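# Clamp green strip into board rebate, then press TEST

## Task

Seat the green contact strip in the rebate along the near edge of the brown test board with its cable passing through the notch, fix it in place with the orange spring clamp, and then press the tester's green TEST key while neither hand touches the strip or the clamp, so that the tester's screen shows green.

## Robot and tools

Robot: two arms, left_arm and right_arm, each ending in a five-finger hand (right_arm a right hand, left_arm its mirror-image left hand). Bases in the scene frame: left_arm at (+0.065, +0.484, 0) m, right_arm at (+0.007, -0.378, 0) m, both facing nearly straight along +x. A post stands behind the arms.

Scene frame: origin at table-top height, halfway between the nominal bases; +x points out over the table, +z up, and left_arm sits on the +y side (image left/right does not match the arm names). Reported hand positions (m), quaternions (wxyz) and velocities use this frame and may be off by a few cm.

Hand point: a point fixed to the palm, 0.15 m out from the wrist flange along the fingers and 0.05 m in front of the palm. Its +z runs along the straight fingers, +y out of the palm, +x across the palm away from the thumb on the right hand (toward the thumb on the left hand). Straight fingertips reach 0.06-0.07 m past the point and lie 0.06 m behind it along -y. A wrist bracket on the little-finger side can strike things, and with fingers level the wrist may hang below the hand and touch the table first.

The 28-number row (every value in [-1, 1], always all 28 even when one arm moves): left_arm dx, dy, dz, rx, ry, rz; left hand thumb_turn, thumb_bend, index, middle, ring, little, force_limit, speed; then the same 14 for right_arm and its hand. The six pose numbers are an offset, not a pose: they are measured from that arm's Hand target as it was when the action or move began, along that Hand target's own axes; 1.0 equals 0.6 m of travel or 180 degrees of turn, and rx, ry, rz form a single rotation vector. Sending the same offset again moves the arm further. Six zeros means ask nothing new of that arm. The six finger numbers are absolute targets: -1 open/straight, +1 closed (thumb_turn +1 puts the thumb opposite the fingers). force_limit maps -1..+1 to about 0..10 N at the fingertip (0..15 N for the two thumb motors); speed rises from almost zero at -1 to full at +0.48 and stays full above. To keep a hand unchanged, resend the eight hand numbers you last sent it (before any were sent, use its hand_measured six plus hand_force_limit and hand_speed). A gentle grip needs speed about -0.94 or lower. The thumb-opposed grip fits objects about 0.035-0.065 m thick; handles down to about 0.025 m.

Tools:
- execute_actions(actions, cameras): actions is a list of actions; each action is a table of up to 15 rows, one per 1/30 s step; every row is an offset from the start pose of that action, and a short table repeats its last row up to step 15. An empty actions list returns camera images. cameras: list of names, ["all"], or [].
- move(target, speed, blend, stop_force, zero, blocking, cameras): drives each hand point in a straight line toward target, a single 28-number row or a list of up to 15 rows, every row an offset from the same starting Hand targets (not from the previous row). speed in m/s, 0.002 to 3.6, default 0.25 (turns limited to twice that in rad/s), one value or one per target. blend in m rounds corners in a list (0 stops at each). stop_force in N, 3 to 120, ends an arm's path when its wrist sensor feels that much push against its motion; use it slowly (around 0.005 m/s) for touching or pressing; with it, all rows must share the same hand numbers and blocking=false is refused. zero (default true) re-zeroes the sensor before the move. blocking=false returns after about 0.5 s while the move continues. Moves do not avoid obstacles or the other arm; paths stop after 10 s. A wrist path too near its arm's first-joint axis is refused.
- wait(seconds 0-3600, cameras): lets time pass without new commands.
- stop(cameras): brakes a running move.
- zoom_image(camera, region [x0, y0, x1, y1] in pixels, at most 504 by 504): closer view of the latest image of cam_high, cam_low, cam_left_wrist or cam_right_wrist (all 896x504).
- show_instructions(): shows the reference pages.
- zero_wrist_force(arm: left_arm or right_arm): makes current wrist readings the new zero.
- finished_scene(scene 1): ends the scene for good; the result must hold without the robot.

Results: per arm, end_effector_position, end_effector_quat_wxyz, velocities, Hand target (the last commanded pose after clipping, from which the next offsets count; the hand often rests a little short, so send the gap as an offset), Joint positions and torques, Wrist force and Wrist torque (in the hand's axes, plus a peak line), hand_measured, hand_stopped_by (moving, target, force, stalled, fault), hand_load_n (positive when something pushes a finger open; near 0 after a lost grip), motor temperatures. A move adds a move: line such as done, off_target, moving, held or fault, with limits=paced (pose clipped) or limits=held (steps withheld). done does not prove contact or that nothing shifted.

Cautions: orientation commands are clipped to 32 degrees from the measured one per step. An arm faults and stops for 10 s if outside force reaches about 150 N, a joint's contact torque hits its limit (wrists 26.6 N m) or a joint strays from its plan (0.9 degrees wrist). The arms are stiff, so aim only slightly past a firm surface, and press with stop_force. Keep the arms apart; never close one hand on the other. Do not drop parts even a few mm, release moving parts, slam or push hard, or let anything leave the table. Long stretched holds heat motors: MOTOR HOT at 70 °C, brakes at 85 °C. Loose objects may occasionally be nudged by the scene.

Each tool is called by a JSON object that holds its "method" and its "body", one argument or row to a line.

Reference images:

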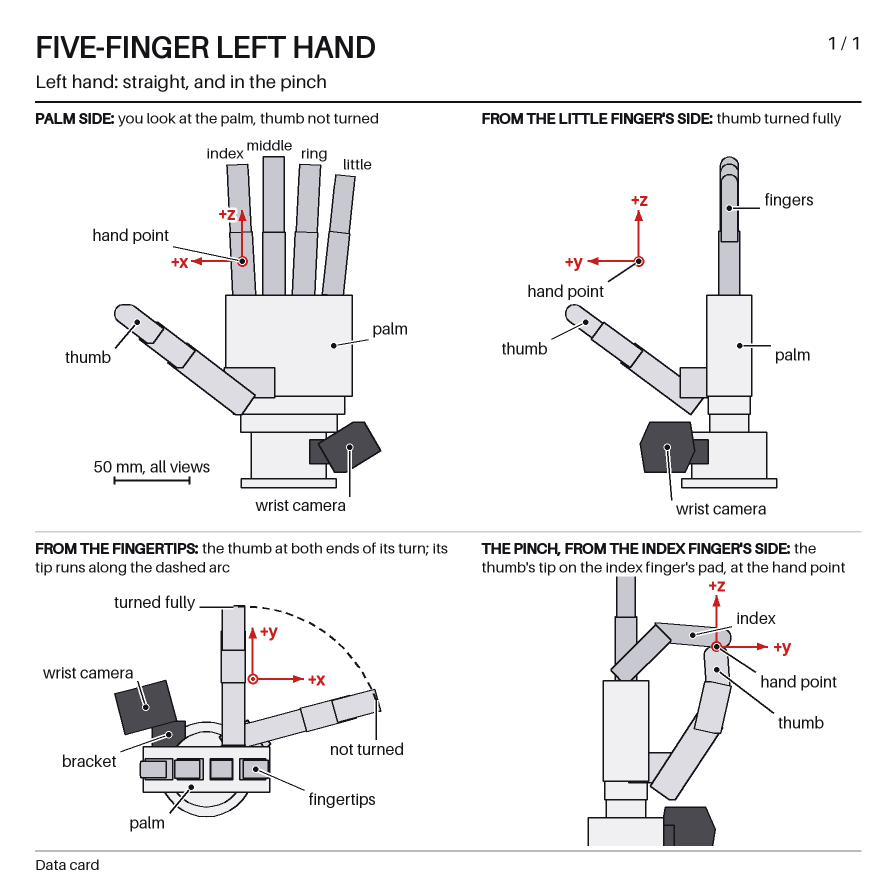

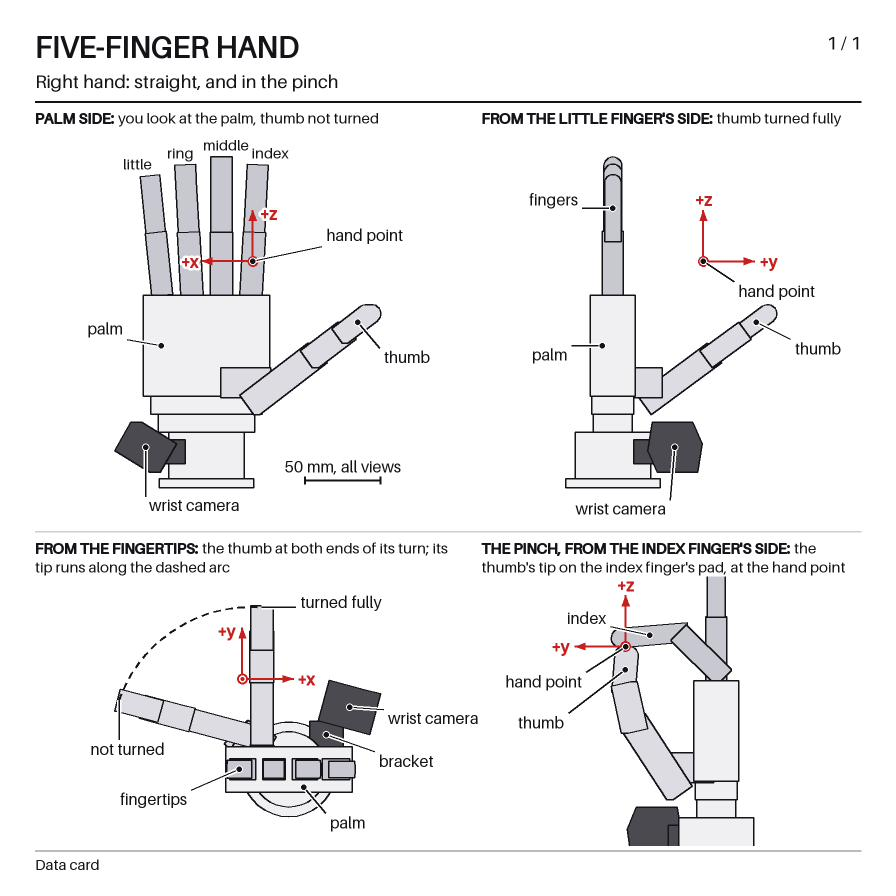

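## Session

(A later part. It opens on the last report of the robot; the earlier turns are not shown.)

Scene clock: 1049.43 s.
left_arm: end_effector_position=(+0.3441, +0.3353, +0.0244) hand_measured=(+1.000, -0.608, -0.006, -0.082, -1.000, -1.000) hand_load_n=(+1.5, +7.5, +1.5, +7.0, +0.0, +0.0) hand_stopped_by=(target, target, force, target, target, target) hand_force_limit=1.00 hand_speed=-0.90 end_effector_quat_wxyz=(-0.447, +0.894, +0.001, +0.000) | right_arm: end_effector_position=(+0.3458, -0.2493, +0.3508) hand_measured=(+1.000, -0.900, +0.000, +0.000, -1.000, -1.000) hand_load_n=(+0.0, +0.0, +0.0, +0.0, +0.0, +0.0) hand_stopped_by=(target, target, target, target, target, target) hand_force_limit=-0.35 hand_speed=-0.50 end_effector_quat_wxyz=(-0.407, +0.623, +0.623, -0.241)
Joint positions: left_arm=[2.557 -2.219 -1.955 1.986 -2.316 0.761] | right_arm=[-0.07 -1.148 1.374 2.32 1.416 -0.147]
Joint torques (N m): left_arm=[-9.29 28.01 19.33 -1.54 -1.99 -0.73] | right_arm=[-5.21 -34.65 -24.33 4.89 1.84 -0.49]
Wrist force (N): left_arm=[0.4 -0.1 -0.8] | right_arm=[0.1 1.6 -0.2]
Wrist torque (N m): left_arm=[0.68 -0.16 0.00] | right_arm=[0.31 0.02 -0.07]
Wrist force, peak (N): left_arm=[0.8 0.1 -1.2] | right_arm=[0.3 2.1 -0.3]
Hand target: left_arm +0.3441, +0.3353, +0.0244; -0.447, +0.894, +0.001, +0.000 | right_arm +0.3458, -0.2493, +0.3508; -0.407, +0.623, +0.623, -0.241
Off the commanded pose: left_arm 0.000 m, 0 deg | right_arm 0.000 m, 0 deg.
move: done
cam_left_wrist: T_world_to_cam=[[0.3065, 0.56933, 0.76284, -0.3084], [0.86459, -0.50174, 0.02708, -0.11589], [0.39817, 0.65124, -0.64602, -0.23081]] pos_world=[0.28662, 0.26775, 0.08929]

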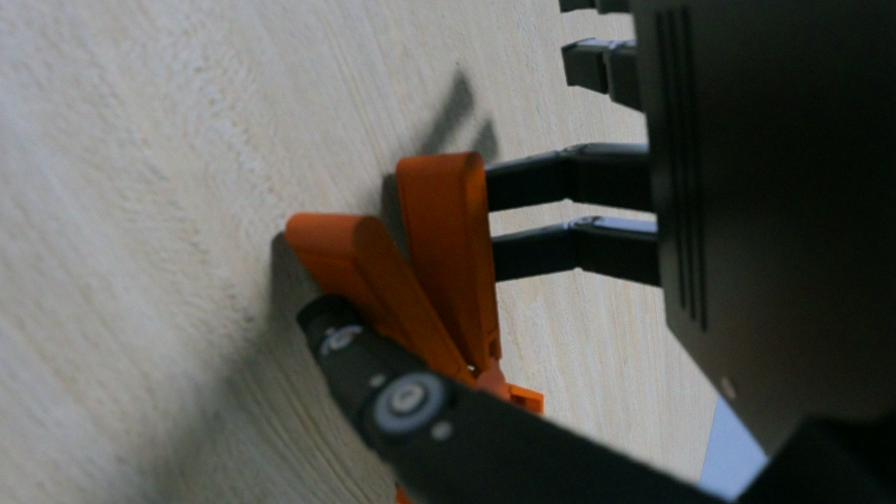

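{"method": "move", "body": {
  "target": [0,-0.0267,-0.02,0,0,0,1,-0.6,0.1,-0.08,-1,-1,1.0,-0.9,0,0,0,0,0,0,1,-0.9,0.0,0.0,-1,-1,-0.35,-0.5],
  "speed": 0.03,
  "cameras": ["cam_left_wrist"]
}}

Scene clock: 1053.43 s.
left_arm: end_effector_position=(+0.3441, +0.3353, +0.0446) hand_measured=(+1.000, -0.608, -0.006, -0.082, -1.000, -1.000) hand_load_n=(+2.0, +7.5, +1.5, +6.5, +0.0, +0.0) hand_stopped_by=(target, target, force, target, target, target) hand_force_limit=1.00 hand_speed=-0.90 end_effector_quat_wxyz=(-0.447, +0.894, +0.001, +0.000) end_effector_velocity=(+0.000, +0.000, -0.002) end_effector_angular_velocity=(+0.000, -0.002, +0.000) | right_arm: end_effector_position=(+0.3458, -0.2493, +0.3508) hand_measured=(+1.000, -0.900, +0.000, +0.000, -1.000, -1.000) hand_load_n=(+0.0, +0.0, +0.0, +0.0, +0.0, +0.0) hand_stopped_by=(target, target, target, target, target, target) hand_force_limit=-0.35 hand_speed=-0.50 end_effector_quat_wxyz=(-0.407, +0.623, +0.623, -0.241)
Joint positions: left_arm=[2.557 -2.175 -1.953 1.941 -2.316 0.761] | right_arm=[-0.07 -1.148 1.374 2.32 1.416 -0.147]
Joint velocities: left_arm=[0 -0.004 0 0.005 0 -0.001] | right_arm=[within noise]
Joint torques (N m): left_arm=[-9.4 27.32 19.26 -1.47 -1.83 -0.98] | right_arm=[-4.56 -34.51 -24.15 4.95 1.84 -0.55]
Wrist force (N): left_arm=[0.3 0.0 -0.6] | right_arm=[0.4 1.7 -0.2]
Wrist torque (N m): left_arm=[0.68 -0.16 0.00] | right_arm=[0.32 -0.01 -0.06]
Wrist force, peak (N): left_arm=[0.0 -0.1 -1.4] | right_arm=[0.4 2.0 -0.3]
Hand target: left_arm +0.3441, +0.3353, +0.0445; -0.447, +0.894, +0.001, +0.000 | right_arm +0.3458, -0.2493, +0.3508; -0.407, +0.623, +0.623, -0.241
Off the commanded pose: left_arm 0.000 m, 0 deg | right_arm 0.000 m, 0 deg.
move: done
cam_left_wrist: T_world_to_cam=[[0.30657, 0.56929, 0.76284, -0.32375], [0.86457, -0.50179, 0.02702, -0.11641], [0.39817, 0.65124, -0.64602, -0.21782]] pos_world=[0.28662, 0.26775, 0.10939]

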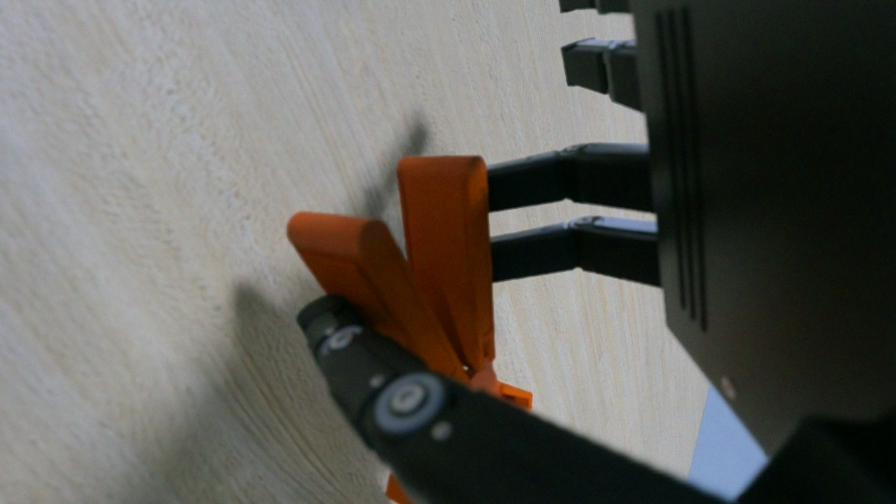

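{"method": "move", "body": {
  "target": [0,0,0,0,0,0,1,-0.5,0.1,-0.08,-0.2,-0.2,1.0,-0.9,0,0,0,0,0,0,1,-0.9,0.0,0.0,-1,-1,-0.35,-0.5],
  "speed": 0.02,
  "cameras": ["cam_left_wrist"]
}}

Scene clock: 1086.57 s.
left_arm: end_effector_position=(+0.3441, +0.3353, +0.0445) hand_measured=(+1.000, -0.508, -0.006, -0.082, -0.200, -0.200) hand_load_n=(+0.5, +8.0, +4.5, +5.0, +0.0, +0.0) hand_stopped_by=(target, target, force, target, target, target) hand_force_limit=1.00 hand_speed=-0.90 end_effector_quat_wxyz=(-0.447, +0.894, +0.001, +0.000) | right_arm: end_effector_position=(+0.3458, -0.2493, +0.3508) hand_measured=(+1.000, -0.900, +0.000, +0.000, -1.000, -1.000) hand_load_n=(+0.0, +0.0, +0.0, +0.0, +0.0, +0.0) hand_stopped_by=(target, target, target, target, target, target) hand_force_limit=-0.35 hand_speed=-0.50 end_effector_quat_wxyz=(-0.407, +0.623, +0.623, -0.241)
Joint positions: left_arm=[2.557 -2.176 -1.953 1.941 -2.316 0.761] | right_arm=[-0.07 -1.148 1.374 2.32 1.416 -0.147]
Joint torques (N m): left_arm=[-9.46 26.84 -1.73 -2.11 1.13 -0.34] | right_arm=[-3.15 -31.67 -22.74 4.68 1.78 -0.56]
Wrist force (N): left_arm=[0.3 -0.1 -0.6] | right_arm=[0.1 1.7 -0.2]
Wrist torque (N m): left_arm=[0.68 -0.15 0.01] | right_arm=[0.34 0.02 -0.07]
Wrist force, peak (N): left_arm=[0.5 -0.2 -1.0] | right_arm=[0.5 2.0 -0.4]
Hand target: left_arm +0.3441, +0.3353, +0.0445; -0.447, +0.894, +0.001, +0.000 | right_arm +0.3458, -0.2493, +0.3508; -0.407, +0.623, +0.623, -0.241
Off the commanded pose: left_arm 0.000 m, 0 deg | right_arm 0.000 m, 0 deg.
move: done
cam_left_wrist: T_world_to_cam=[[0.30653, 0.56936, 0.7628, -0.32367], [0.86457, -0.50178, 0.02711, -0.11642], [0.39819, 0.65119, -0.64606, -0.21788]] pos_world=[0.28662, 0.26775, 0.10929]

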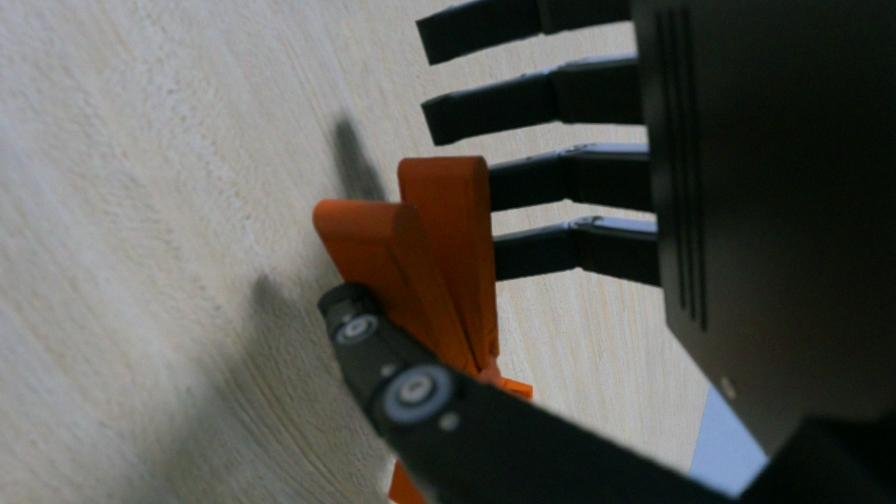

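{"method": "move", "body": {
  "target": [
    [0,-0.2073,-0.1555,0,0,0,1,-0.5,0.1,-0.08,-0.2,-0.2,1.0,-0.9,0,0,0,0,0,0,1,-0.9,0.0,0.0,-1,-1,-0.35,-0.5],
    [-0.4235,0.148,-0.6292,-0.5,0,0,1,-0.5,0.1,-0.08,-0.2,-0.2,1.0,-0.9,0,0,0,0,0,0,1,-0.9,0.0,0.0,-1,-1,-0.35,-0.5]
  ],
  "speed": 0.15,
  "blend": 0.04,
  "cameras": ["cam_left_wrist","cam_high","cam_low"]
}}

Scene clock: 1107.77 s.
left_arm: end_effector_position=(+0.0899, -0.0201, +0.1993) hand_measured=(+1.000, -0.508, -0.006, -0.082, -0.200, -0.200) hand_load_n=(+1.0, +7.5, +4.5, +5.0, +0.0, +0.0) hand_stopped_by=(target, target, force, target, target, target) hand_force_limit=1.00 hand_speed=-0.90 end_effector_quat_wxyz=(+0.316, +0.949, +0.000, +0.001) | right_arm: end_effector_position=(+0.3458, -0.2493, +0.3508) hand_measured=(+1.000, -0.900, +0.000, +0.000, -1.000, -1.000) hand_load_n=(+0.0, +0.0, +0.0, +0.0, +0.0, +0.0) hand_stopped_by=(target, target, target, target, target, target) hand_force_limit=-0.35 hand_speed=-0.50 end_effector_quat_wxyz=(-0.407, +0.623, +0.623, -0.241)
Joint positions: left_arm=[1.976 -1.58 -2.005 2.612 -1.32 0.351] | right_arm=[-0.07 -1.148 1.374 2.32 1.416 -0.147]
Joint torques (N m): left_arm=[8.57 24.71 30.17 0.57 -1.44 0.66] | right_arm=[-2.19 -30 -21.75 4.51 1.79 -0.44]
Wrist force (N): left_arm=[-0.1 0.1 -0.7] | right_arm=[0.3 1.7 -0.3]
Wrist torque (N m): left_arm=[0.09 -0.15 -0.15] | right_arm=[0.34 -0.01 -0.05]
Wrist force, peak (N): left_arm=[-1.0 -0.5 -1.7] | right_arm=[0.3 2.1 -0.1]
Hand target: left_arm +0.0900, -0.0202, +0.1995; +0.316, +0.949, +0.000, +0.001 | right_arm +0.3458, -0.2493, +0.3508; -0.407, +0.623, +0.623, -0.241
Off the commanded pose: left_arm 0.000 m, 0 deg | right_arm 0.000 m, 0 deg.
move: done
cam_left_wrist: T_world_to_cam=[[0.30825, 0.7628, -0.56844, 0.10755], [0.86368, 0.02609, 0.50336, -0.16344], [0.3988, -0.64611, -0.65077, 0.18954]] pos_world=[0.03242, 0.04469, 0.26675]
Images, in order (width x height): cam_high 896x504, cam_low 896x504, cam_left_wrist 896x504.

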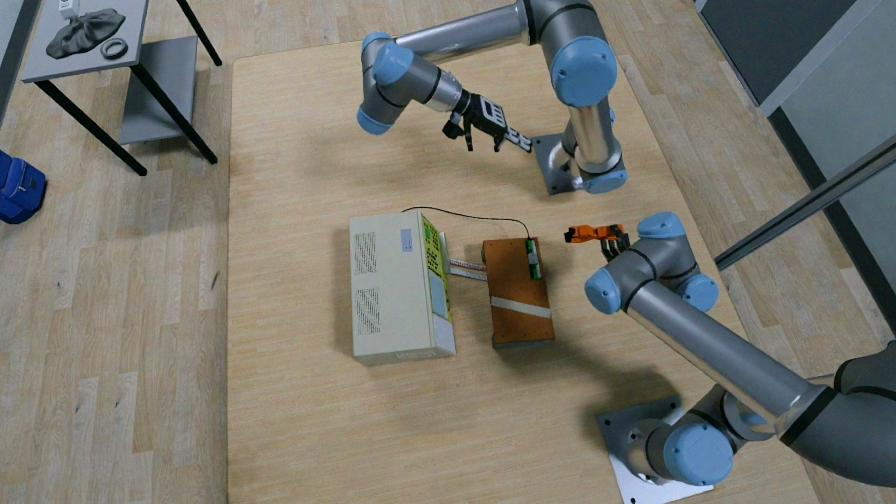

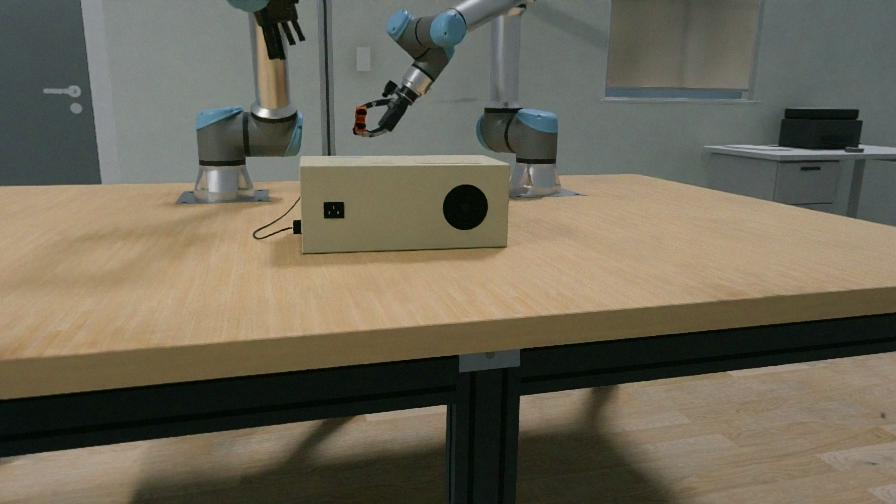

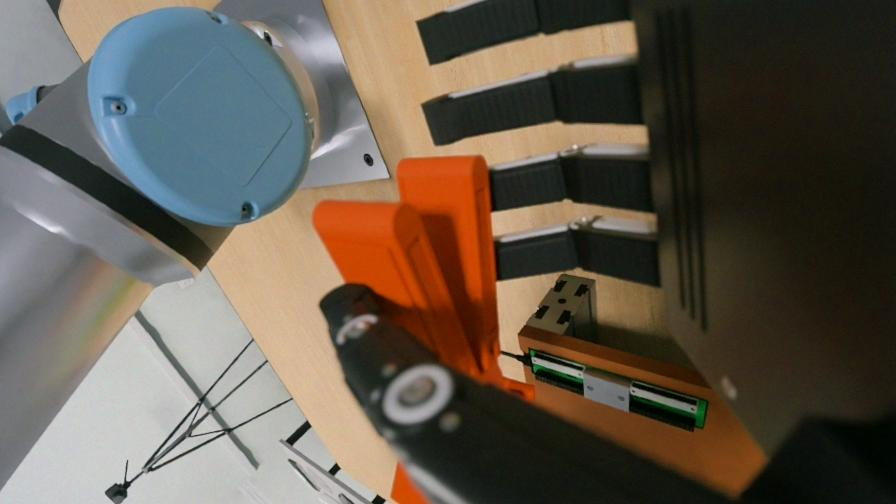

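{"method": "zoom_image", "body": {
  "camera": "cam_left_wrist",
  "region": [480, 260, 780, 500]
}}

{"method": "zoom_image", "body": {
  "camera": "cam_low",
  "region": [320, 60, 440, 160]
}}

{"method": "zoom_image", "body": {
  "camera": "cam_high",
  "region": [480, 190, 680, 350]
}}

Scaled by 1.680 from the camera's image (finer frame: 1280x720).

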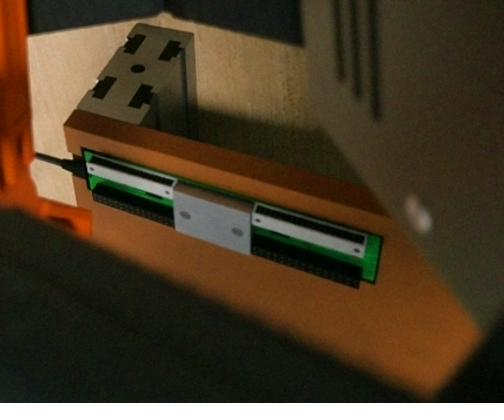

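Scaled by 4.200 from the camera's image (finer frame: 1280x720).

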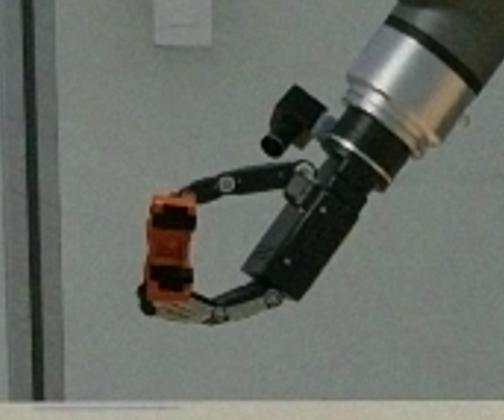

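Scaled by 2.520 from the camera's image (finer frame: 1280x720).

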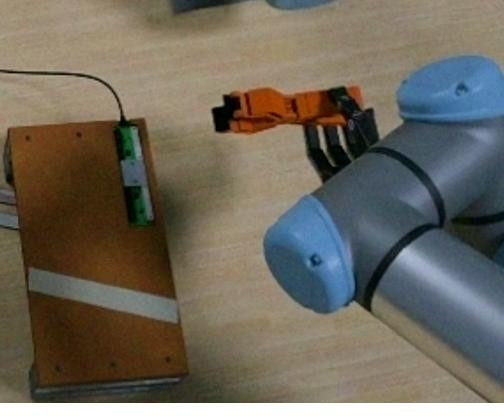

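{"method": "move", "body": {
  "target": [0.045,-0.102,0.111,0,-0.02,0.0267,1,-0.5,0.1,-0.08,-0.2,-0.2,1.0,-0.9,0.3410,0.2372,0.0350,0,0,0,1,-0.9,0.0,0.0,-1,-1,-0.35,-0.5],
  "speed": 0.12,
  "cameras": ["cam_left_wrist","cam_high","cam_right_wrist"]
}}

Scene clock: 1172.43 s.
left_arm: end_effector_position=(+0.1171, -0.0111, +0.1094) hand_measured=(+1.000, -0.508, -0.006, -0.082, -0.200, -0.200) hand_load_n=(+1.0, +7.5, +4.5, +5.0, +0.0, +0.0) hand_stopped_by=(target, target, force, target, target, target) hand_force_limit=1.00 hand_speed=-0.90 end_effector_quat_wxyz=(+0.316, +0.947, -0.050, -0.016) | right_arm: end_effector_position=(+0.4335, -0.0308, +0.2667) hand_measured=(+1.000, -0.900, +0.000, +0.000, -1.000, -1.000) hand_load_n=(+0.0, +0.0, +0.0, +0.0, +0.0, +0.0) hand_stopped_by=(target, target, target, target, target, target) hand_force_limit=-0.35 hand_speed=-0.50 end_effector_quat_wxyz=(-0.407, +0.623, +0.623, -0.241)
Joint positions: left_arm=[2.151 -1.712 -2.156 2.815 -1.171 0.601] | right_arm=[0.288 -0.666 0.776 2.371 1.125 0.072]
Joint torques (N m): left_arm=[-11.19 24.13 27.63 -2.88 -1.92 -2.03] | right_arm=[-2.72 -40.52 -23.14 -0.06 1.2 -1.74]
Wrist force (N): left_arm=[-0.8 0.4 -0.8] | right_arm=[0.4 1.7 -0.1]
Wrist torque (N m): left_arm=[0.10 -0.06 -0.10] | right_arm=[0.38 -0.05 -0.06]
Wrist force, peak (N): left_arm=[-0.2 0.8 -1.0] | right_arm=[1.4 2.7 0.2]
Hand target: left_arm +0.1171, -0.0111, +0.1095; +0.316, +0.947, -0.050, -0.016 | right_arm +0.4336, -0.0308, +0.2667; -0.407, +0.623, +0.623, -0.241
Off the commanded pose: left_arm 0.000 m, 0 deg | right_arm 0.000 m, 0 deg.
move: done
cam_left_wrist: T_world_to_cam=[[0.38619, 0.72636, -0.56856, 0.03163], [0.86166, -0.06407, 0.50342, -0.1427], [0.32923, -0.68432, -0.65062, 0.13377]] pos_world=[0.0667, 0.05942, 0.17685]
cam_right_wrist: T_world_to_cam=[[0.60367, 0.32421, -0.72833, -0.05498], [0.34794, -0.92912, -0.1252, -0.12009], [-0.7173, -0.17784, -0.67369, 0.59493]] pos_world=[0.50172, 0.01205, 0.34572]
Images, in order (width x height): cam_high 896x504, cam_left_wrist 896x504, cam_right_wrist 896x504.

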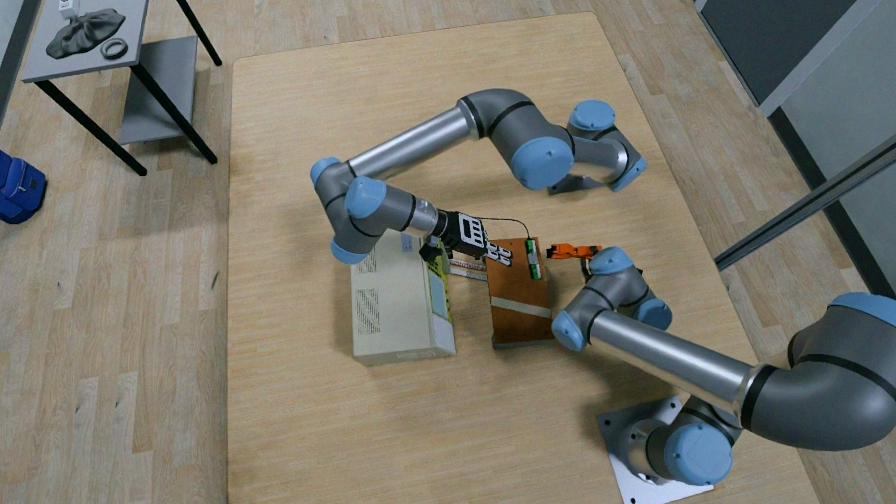

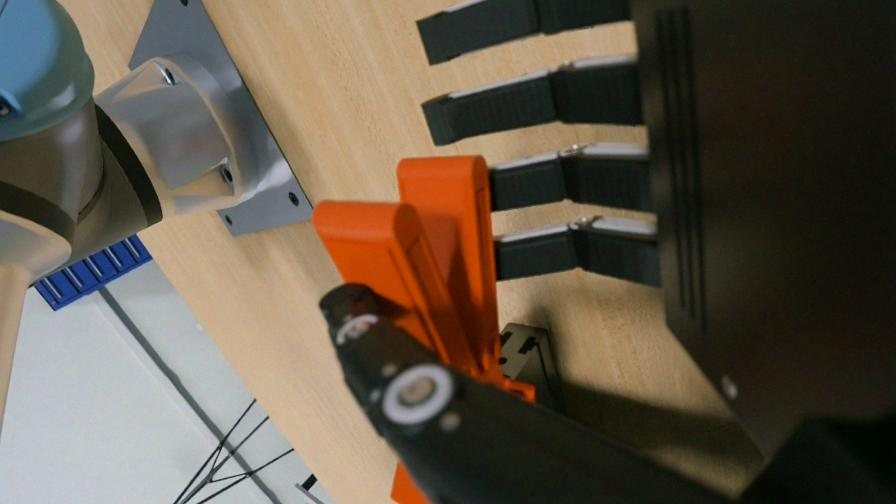

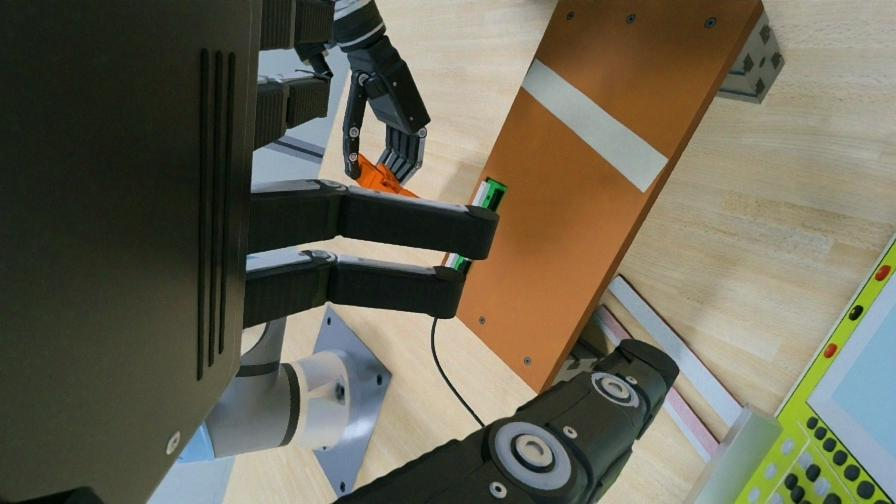

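{"method": "move", "body": {
  "target": [0,0,0,0,0,0,1,-0.5,0.1,-0.08,-0.2,-0.2,1.0,-0.9,0,0,0,0,0,0,0.0,-0.9,1.0,1.0,1,1,-0.35,0],
  "speed": 0.12,
  "cameras": ["cam_right_wrist","cam_high"]
}}

{"method": "zoom_image", "body": {
  "camera": "cam_right_wrist",
  "region": [320, 40, 560, 340]
}}

{"method": "zoom_image", "body": {
  "camera": "cam_high",
  "region": [480, 210, 640, 310]
}}

Scene clock: 1178.30 s.
left_arm: end_effector_position=(+0.1171, -0.0111, +0.1095) hand_measured=(+1.000, -0.508, -0.006, -0.082, -0.200, -0.200) hand_load_n=(+1.0, +7.5, +4.5, +5.0, +0.0, +0.0) hand_stopped_by=(target, target, force, target, target, target) hand_force_limit=1.00 hand_speed=-0.90 end_effector_quat_wxyz=(+0.316, +0.947, -0.050, -0.016) | right_arm: end_effector_position=(+0.4336, -0.0308, +0.2667) hand_measured=(+0.000, -0.900, +1.000, +1.000, +1.000, +1.000) hand_load_n=(+0.0, +0.0, +0.0, +0.0, +0.0, +0.0) hand_stopped_by=(target, target, target, target, target, target) hand_force_limit=-0.35 hand_speed=0.00 end_effector_quat_wxyz=(-0.407, +0.623, +0.623, -0.241)
Joint positions: left_arm=[2.151 -1.712 -2.156 2.815 -1.171 0.601] | right_arm=[0.288 -0.665 0.776 2.371 1.125 0.072]
Joint torques (N m): left_arm=[-11.75 26.35 27.78 -0.47 -2.1 -2.18] | right_arm=[3.55 -41.31 -23.6 -0.15 -2.01 -1.65]
Wrist force (N): left_arm=[-0.8 0.3 -0.5] | right_arm=[0.3 2.1 -0.1]
Wrist torque (N m): left_arm=[0.07 -0.05 -0.09] | right_arm=[0.44 -0.01 -0.05]
Wrist force, peak (N): left_arm=[-1.1 0.4 -0.7] | right_arm=[0.3 2.2 0.1]
Hand target: left_arm +0.1171, -0.0111, +0.1095; +0.316, +0.947, -0.050, -0.016 | right_arm +0.4336, -0.0308, +0.2667; -0.407, +0.623, +0.623, -0.241
Off the commanded pose: left_arm 0.000 m, 0 deg | right_arm 0.000 m, 0 deg.
move: done
cam_right_wrist: T_world_to_cam=[[0.60379, 0.32424, -0.72822, -0.05522], [0.34791, -0.92913, -0.12523, -0.12011], [-0.71721, -0.17774, -0.6738, 0.59493]] pos_world=[0.50182, 0.01205, 0.34562]
Images, in order (width x height): cam_high 896x504, cam_right_wrist 896x504.

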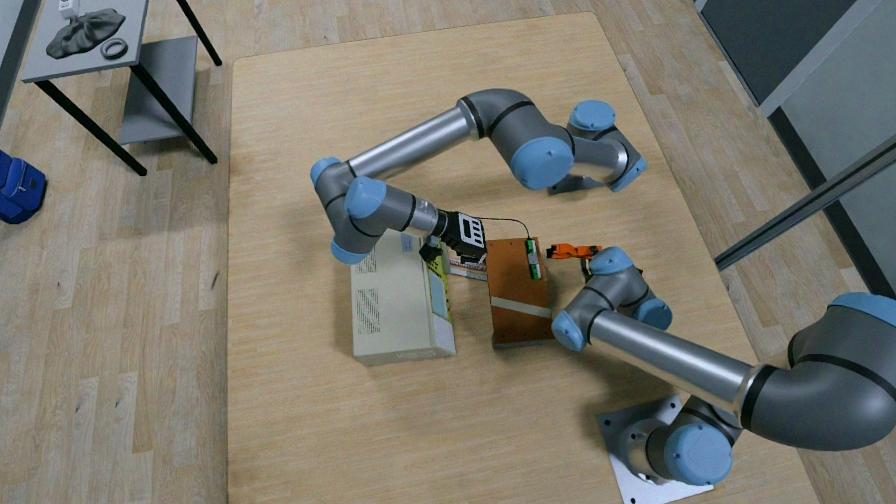

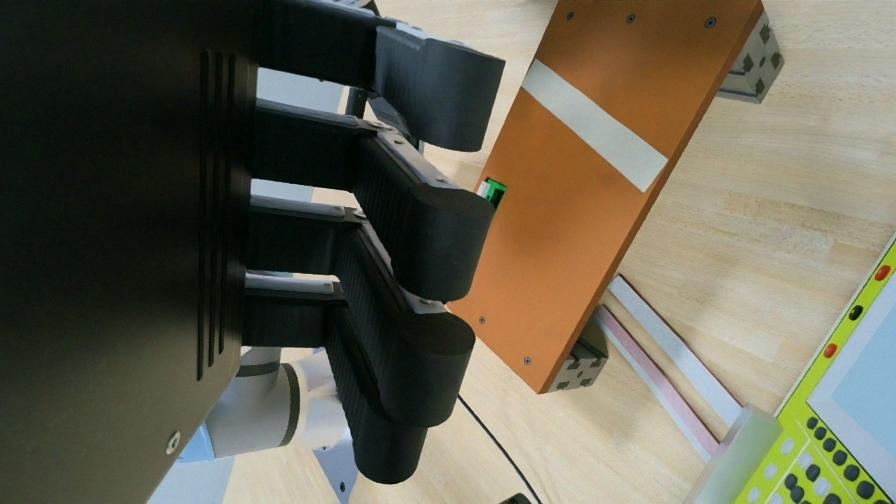

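Scaled by 1.680 from the camera's image (finer frame: 1280x720).

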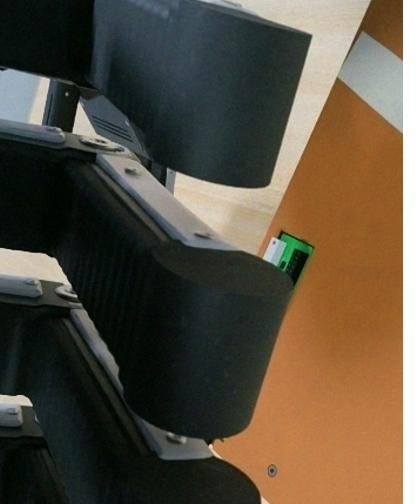

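Scaled by 3.150 from the camera's image (finer frame: 1280x720).

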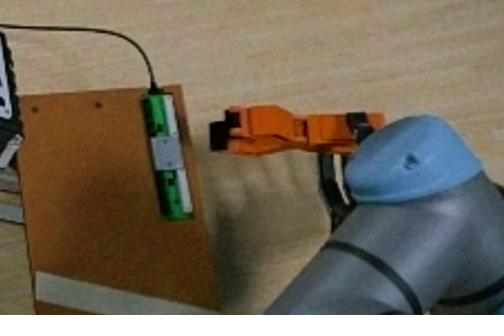

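{"method": "move", "body": {
  "target": [0,0,0,0,0,0,1,-0.5,0.1,-0.08,-0.2,-0.2,1.0,-0.9,0,0,0,0,0,0,0.0,-0.9,-1,-1,-1,-1,-0.35,0],
  "speed": 0.12,
  "cameras": ["cam_right_wrist"]
}}

{"method": "zoom_image", "body": {
  "camera": "cam_right_wrist",
  "region": [320, 100, 560, 340]
}}

Scene clock: 1183.20 s.
left_arm: end_effector_position=(+0.1171, -0.0111, +0.1095) hand_measured=(+1.000, -0.508, -0.006, -0.082, -0.200, -0.200) hand_load_n=(+1.0, +7.5, +4.5, +5.0, +0.0, +0.0) hand_stopped_by=(target, target, force, target, target, target) hand_force_limit=1.00 hand_speed=-0.90 end_effector_quat_wxyz=(+0.316, +0.947, -0.050, -0.016) | right_arm: end_effector_position=(+0.4336, -0.0308, +0.2667) hand_measured=(+0.000, -0.900, -1.000, -1.000, -1.000, -1.000) hand_load_n=(+0.0, +0.0, +0.0, +0.0, +0.0, +0.0) hand_stopped_by=(target, target, target, target, target, target) hand_force_limit=-0.35 hand_speed=0.00 end_effector_quat_wxyz=(-0.407, +0.623, +0.623, -0.241)
Joint positions: left_arm=[2.151 -1.712 -2.156 2.815 -1.171 0.601] | right_arm=[0.288 -0.665 0.776 2.371 1.125 0.072]
Joint torques (N m): left_arm=[-11.22 26.06 27.44 -0.93 -1.92 -2.11] | right_arm=[3.65 -48.21 -13.62 0.03 -1.99 -1.72]
Wrist force (N): left_arm=[-0.8 0.2 -0.4] | right_arm=[0.4 2.0 0.1]
Wrist torque (N m): left_arm=[0.05 -0.04 -0.09] | right_arm=[0.40 -0.03 -0.05]
Wrist force, peak (N): left_arm=[-1.0 0.4 -0.7] | right_arm=[0.6 2.1 0.0]
Hand target: left_arm +0.1171, -0.0111, +0.1095; +0.316, +0.947, -0.050, -0.016 | right_arm +0.4336, -0.0308, +0.2667; -0.407, +0.623, +0.623, -0.241
Off the commanded pose: left_arm 0.000 m, 0 deg | right_arm 0.000 m, 0 deg.
move: done
cam_right_wrist: T_world_to_cam=[[0.60379, 0.32424, -0.72822, -0.05522], [0.34791, -0.92913, -0.12523, -0.12011], [-0.71721, -0.17774, -0.6738, 0.59493]] pos_world=[0.50182, 0.01205, 0.34562]

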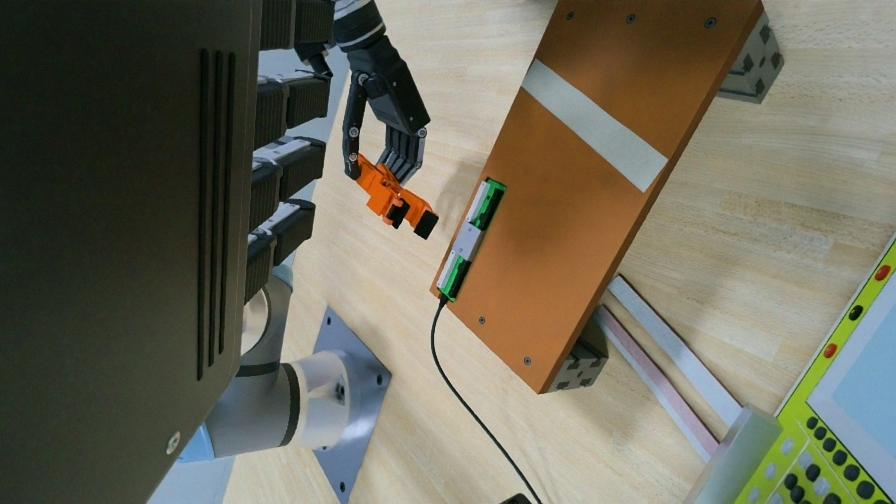

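Scaled by 2.100 from the camera's image (finer frame: 1280x720).

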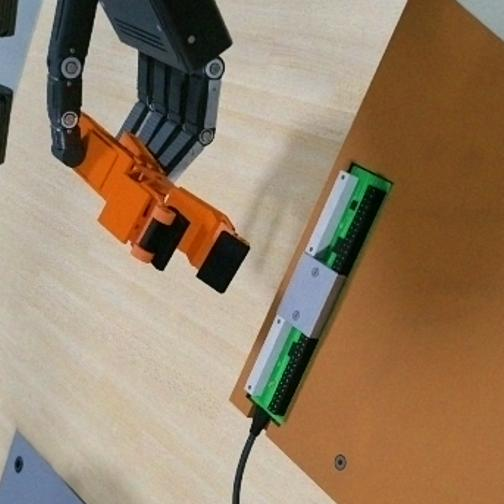

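{"method": "move", "body": {
  "target": [0.0007,-0.0292,0.05,0,0.0133,-0.0178,1,-0.5,0.1,-0.08,-0.2,-0.2,1.0,-0.9,0,0,0,0,0,0,0.0,-0.9,-1,-1,-1,-1,-0.35,0],
  "speed": 0.05,
  "cameras": ["cam_right_wrist","cam_high","cam_left_wrist"]
}}

{"method": "zoom_image", "body": {
  "camera": "cam_right_wrist",
  "region": [380, 160, 520, 300]
}}

{"method": "zoom_image", "body": {
  "camera": "cam_high",
  "region": [510, 220, 610, 290]
}}

Scene clock: 1223.57 s.
left_arm: end_effector_position=(+0.1170, -0.0150, +0.0749) hand_measured=(+1.000, -0.508, -0.006, -0.082, -0.200, -0.200) hand_load_n=(+1.0, +7.5, +4.5, +5.0, +0.0, +0.0) hand_stopped_by=(target, target, force, target, target, target) hand_force_limit=1.00 hand_speed=-0.90 end_effector_quat_wxyz=(+0.316, +0.949, -0.017, -0.005) | right_arm: end_effector_position=(+0.4336, -0.0308, +0.2667) hand_measured=(+0.000, -0.900, -1.000, -1.000, -1.000, -1.000) hand_load_n=(+0.0, +0.0, +0.0, +0.0, +0.0, +0.0) hand_stopped_by=(target, target, target, target, target, target) hand_force_limit=-0.35 hand_speed=0.00 end_effector_quat_wxyz=(-0.407, +0.623, +0.623, -0.241)
Joint positions: left_arm=[2.097 -1.778 -2.184 2.949 -1.235 0.487] | right_arm=[0.288 -0.665 0.776 2.371 1.125 0.072]
Joint torques (N m): left_arm=[11.48 24.77 26.43 -2.15 3.45 1.59] | right_arm=[3.69 -52.36 -13.51 5.17 -1.55 -1.64]
Wrist force (N): left_arm=[-1.0 0.1 -0.7] | right_arm=[0.3 2.0 0.0]
Wrist torque (N m): left_arm=[0.08 0.00 -0.20] | right_arm=[0.40 -0.01 -0.06]
Wrist force, peak (N): left_arm=[-0.5 0.7 -1.2] | right_arm=[0.3 2.3 0.1]
Hand target: left_arm +0.1172, -0.0151, +0.0750; +0.316, +0.949, -0.017, -0.005 | right_arm +0.4336, -0.0308, +0.2667; -0.407, +0.623, +0.623, -0.241
Off the commanded pose: left_arm 0.000 m, 0 deg | right_arm 0.000 m, 0 deg.
move: done
cam_left_wrist: T_world_to_cam=[[0.33472, 0.75154, -0.56847, 0.02128], [0.86408, -0.00411, 0.50334, -0.12485], [0.37594, -0.65968, -0.65076, 0.10359]] pos_world=[0.06182, 0.05183, 0.14235]
cam_right_wrist: T_world_to_cam=[[0.60379, 0.32424, -0.72822, -0.05522], [0.34791, -0.92913, -0.12523, -0.12011], [-0.71721, -0.17774, -0.6738, 0.59493]] pos_world=[0.50182, 0.01205, 0.34562]
Images, in order (width x height): cam_high 896x504, cam_left_wrist 896x504, cam_right_wrist 896x504.

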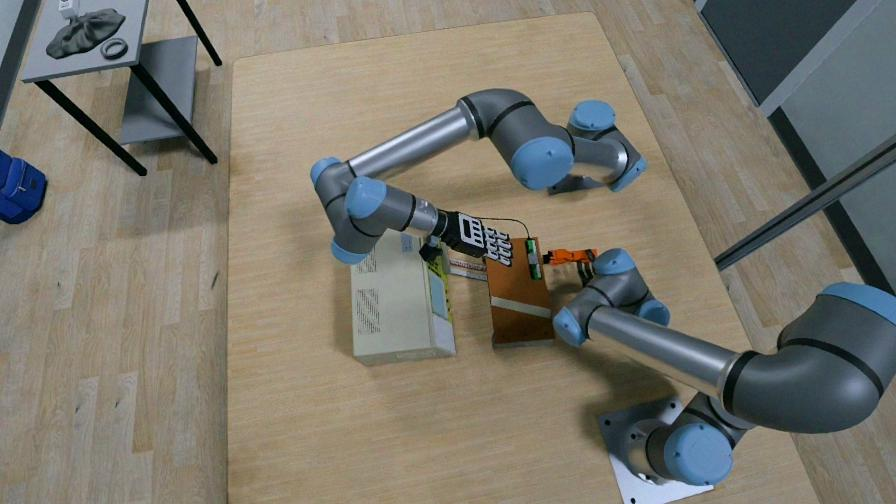

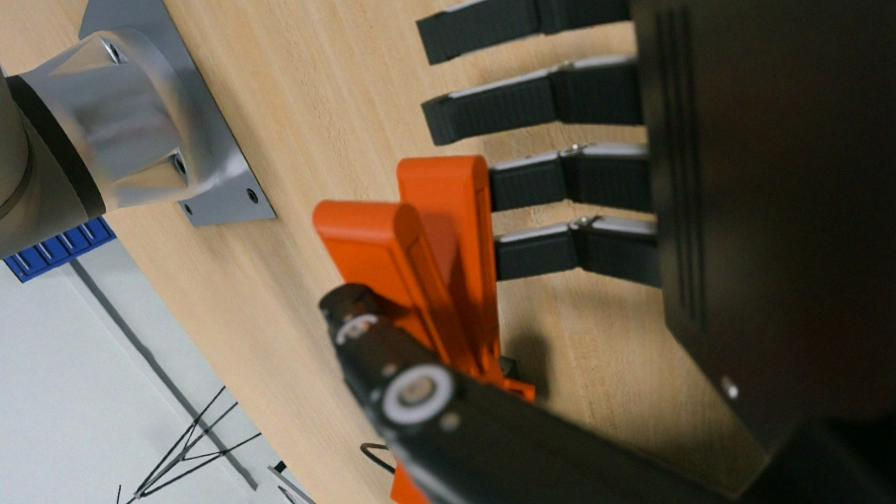

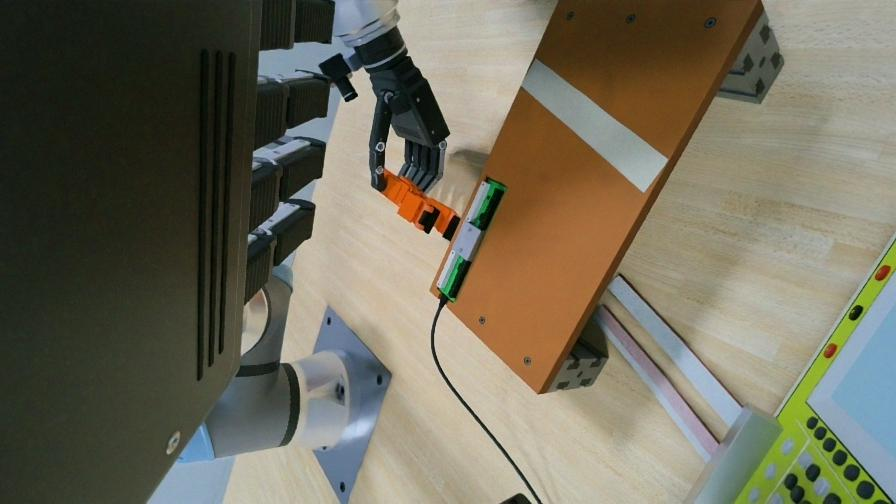

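Scaled by 3.600 from the camera's image (finer frame: 1280x720).

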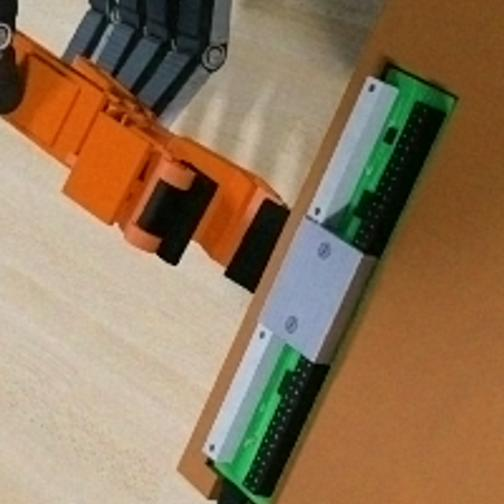

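Scaled by 5.040 from the camera's image (finer frame: 1280x720).

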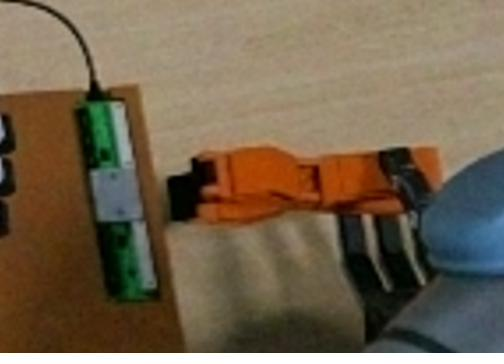

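{"method": "move", "body": {
  "target": [0.0366,-0.001,-0.0008,0,0,0,1,-0.5,0.1,-0.08,-0.2,-0.2,1.0,-0.9,0,0,0,0,0,0,0.0,-0.9,-1,-1,-1,-1,-0.35,0],
  "speed": 0.02,
  "stop_force": 4,
  "cameras": ["cam_right_wrist","cam_high","cam_left_wrist"]
}}

{"method": "zoom_image", "body": {
  "camera": "cam_right_wrist",
  "region": [380, 160, 520, 300]
}}

{"method": "zoom_image", "body": {
  "camera": "cam_high",
  "region": [510, 220, 610, 290]
}}

Scene clock: 1239.53 s.
left_arm: end_effector_position=(+0.1392, -0.0152, +0.0751) hand_measured=(+1.000, -0.508, -0.006, -0.082, -0.200, -0.200) hand_load_n=(+3.5, +7.5, +6.0, +4.5, +0.0, +0.0) hand_stopped_by=(target, target, force, target, target, target) hand_force_limit=1.00 hand_speed=-0.90 end_effector_quat_wxyz=(+0.316, +0.949, -0.017, -0.005) | right_arm: end_effector_position=(+0.4336, -0.0308, +0.2667) hand_measured=(+0.000, -0.900, -1.000, -1.000, -1.000, -1.000) hand_load_n=(+0.0, +0.0, +0.0, +0.0, +0.0, +0.0) hand_stopped_by=(target, target, target, target, target, target) hand_force_limit=-0.35 hand_speed=0.00 end_effector_quat_wxyz=(-0.407, +0.623, +0.623, -0.241)
Joint positions: left_arm=[2.164 -1.79 -2.174 2.931 -1.199 0.549] | right_arm=[0.288 -0.665 0.776 2.371 1.125 0.072]
Joint torques (N m): left_arm=[-10.88 27.87 5.96 0.3 -2.25 -2.2] | right_arm=[3.14 -52.35 -13.49 5.26 -1.44 -1.76]
Wrist force (N): left_arm=[-1.5 -0.1 -0.4] | right_arm=[0.3 1.6 -0.1]
Wrist torque (N m): left_arm=[0.06 -0.04 -0.25] | right_arm=[0.35 -0.02 -0.07]
Wrist force, peak (N): left_arm=[-1.8 -1.0 0.2] | right_arm=[0.2 2.3 0.1]
Hand target: left_arm +0.1392, -0.0151, +0.0750; +0.316, +0.949, -0.017, -0.005 | right_arm +0.4336, -0.0308, +0.2667; -0.407, +0.623, +0.623, -0.241
Off the commanded pose: left_arm 0.000 m, 0 deg | right_arm 0.000 m, 0 deg.
move: done
cam_left_wrist: T_world_to_cam=[[0.33471, 0.75133, -0.56875, 0.01414], [0.86399, -0.00375, 0.5035, -0.14404], [0.37616, -0.65992, -0.6504, 0.09516]] pos_world=[0.08392, 0.05163, 0.14245]
cam_right_wrist: T_world_to_cam=[[0.60379, 0.32424, -0.72822, -0.05522], [0.34791, -0.92913, -0.12523, -0.12011], [-0.71721, -0.17774, -0.6738, 0.59493]] pos_world=[0.50182, 0.01205, 0.34562]
Images, in order (width x height): cam_high 896x504, cam_left_wrist 896x504, cam_right_wrist 896x504.

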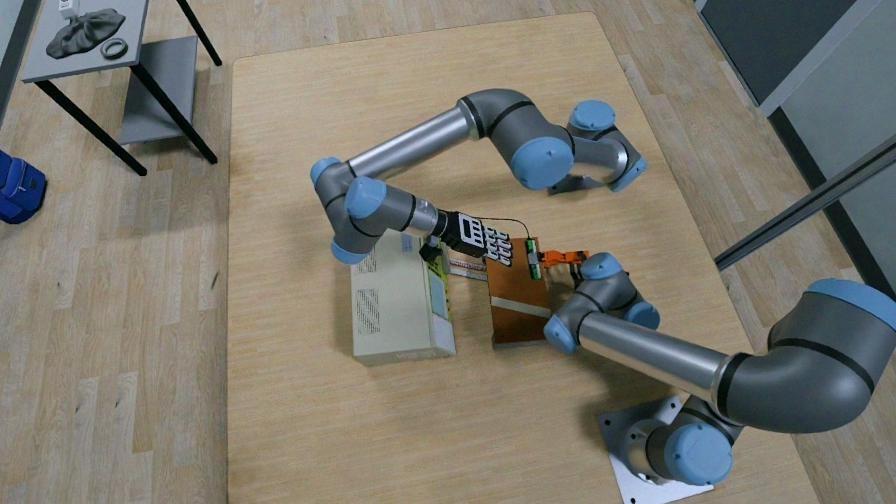

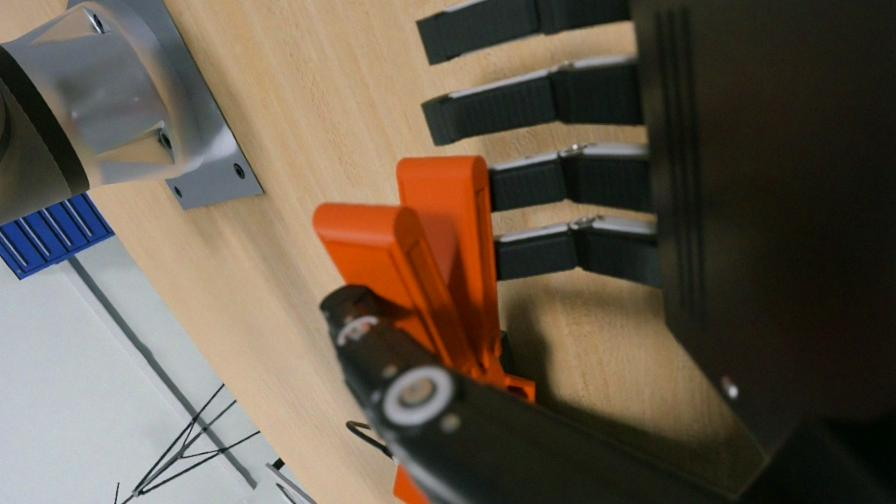

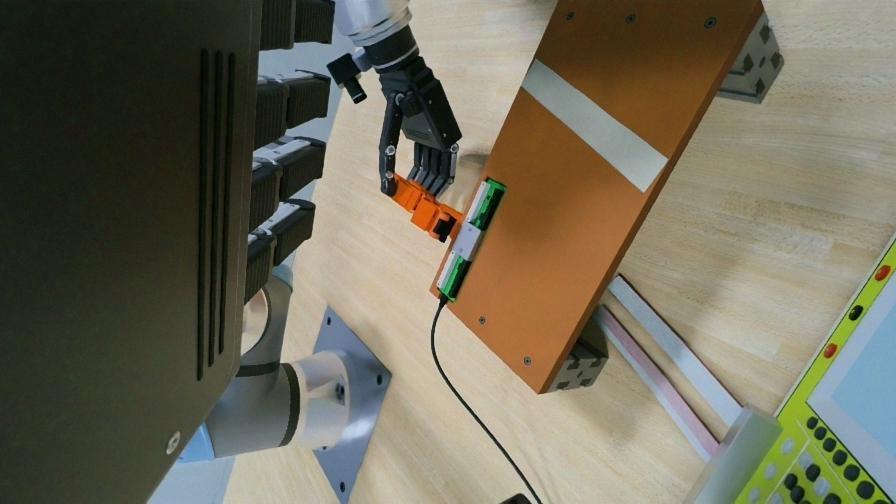

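Scaled by 3.600 from the camera's image (finer frame: 1280x720).

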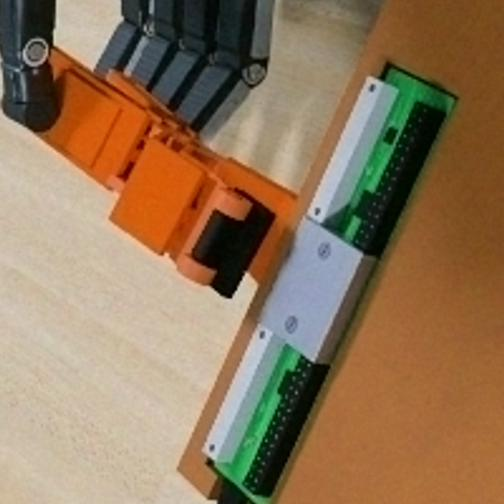

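Scaled by 5.040 from the camera's image (finer frame: 1280x720).

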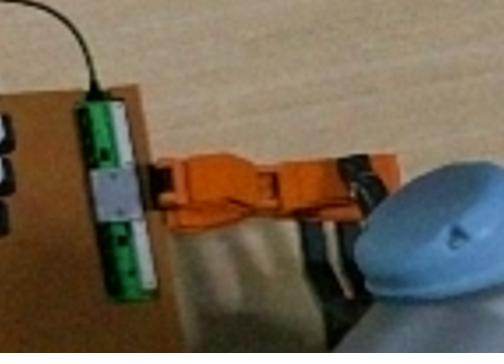

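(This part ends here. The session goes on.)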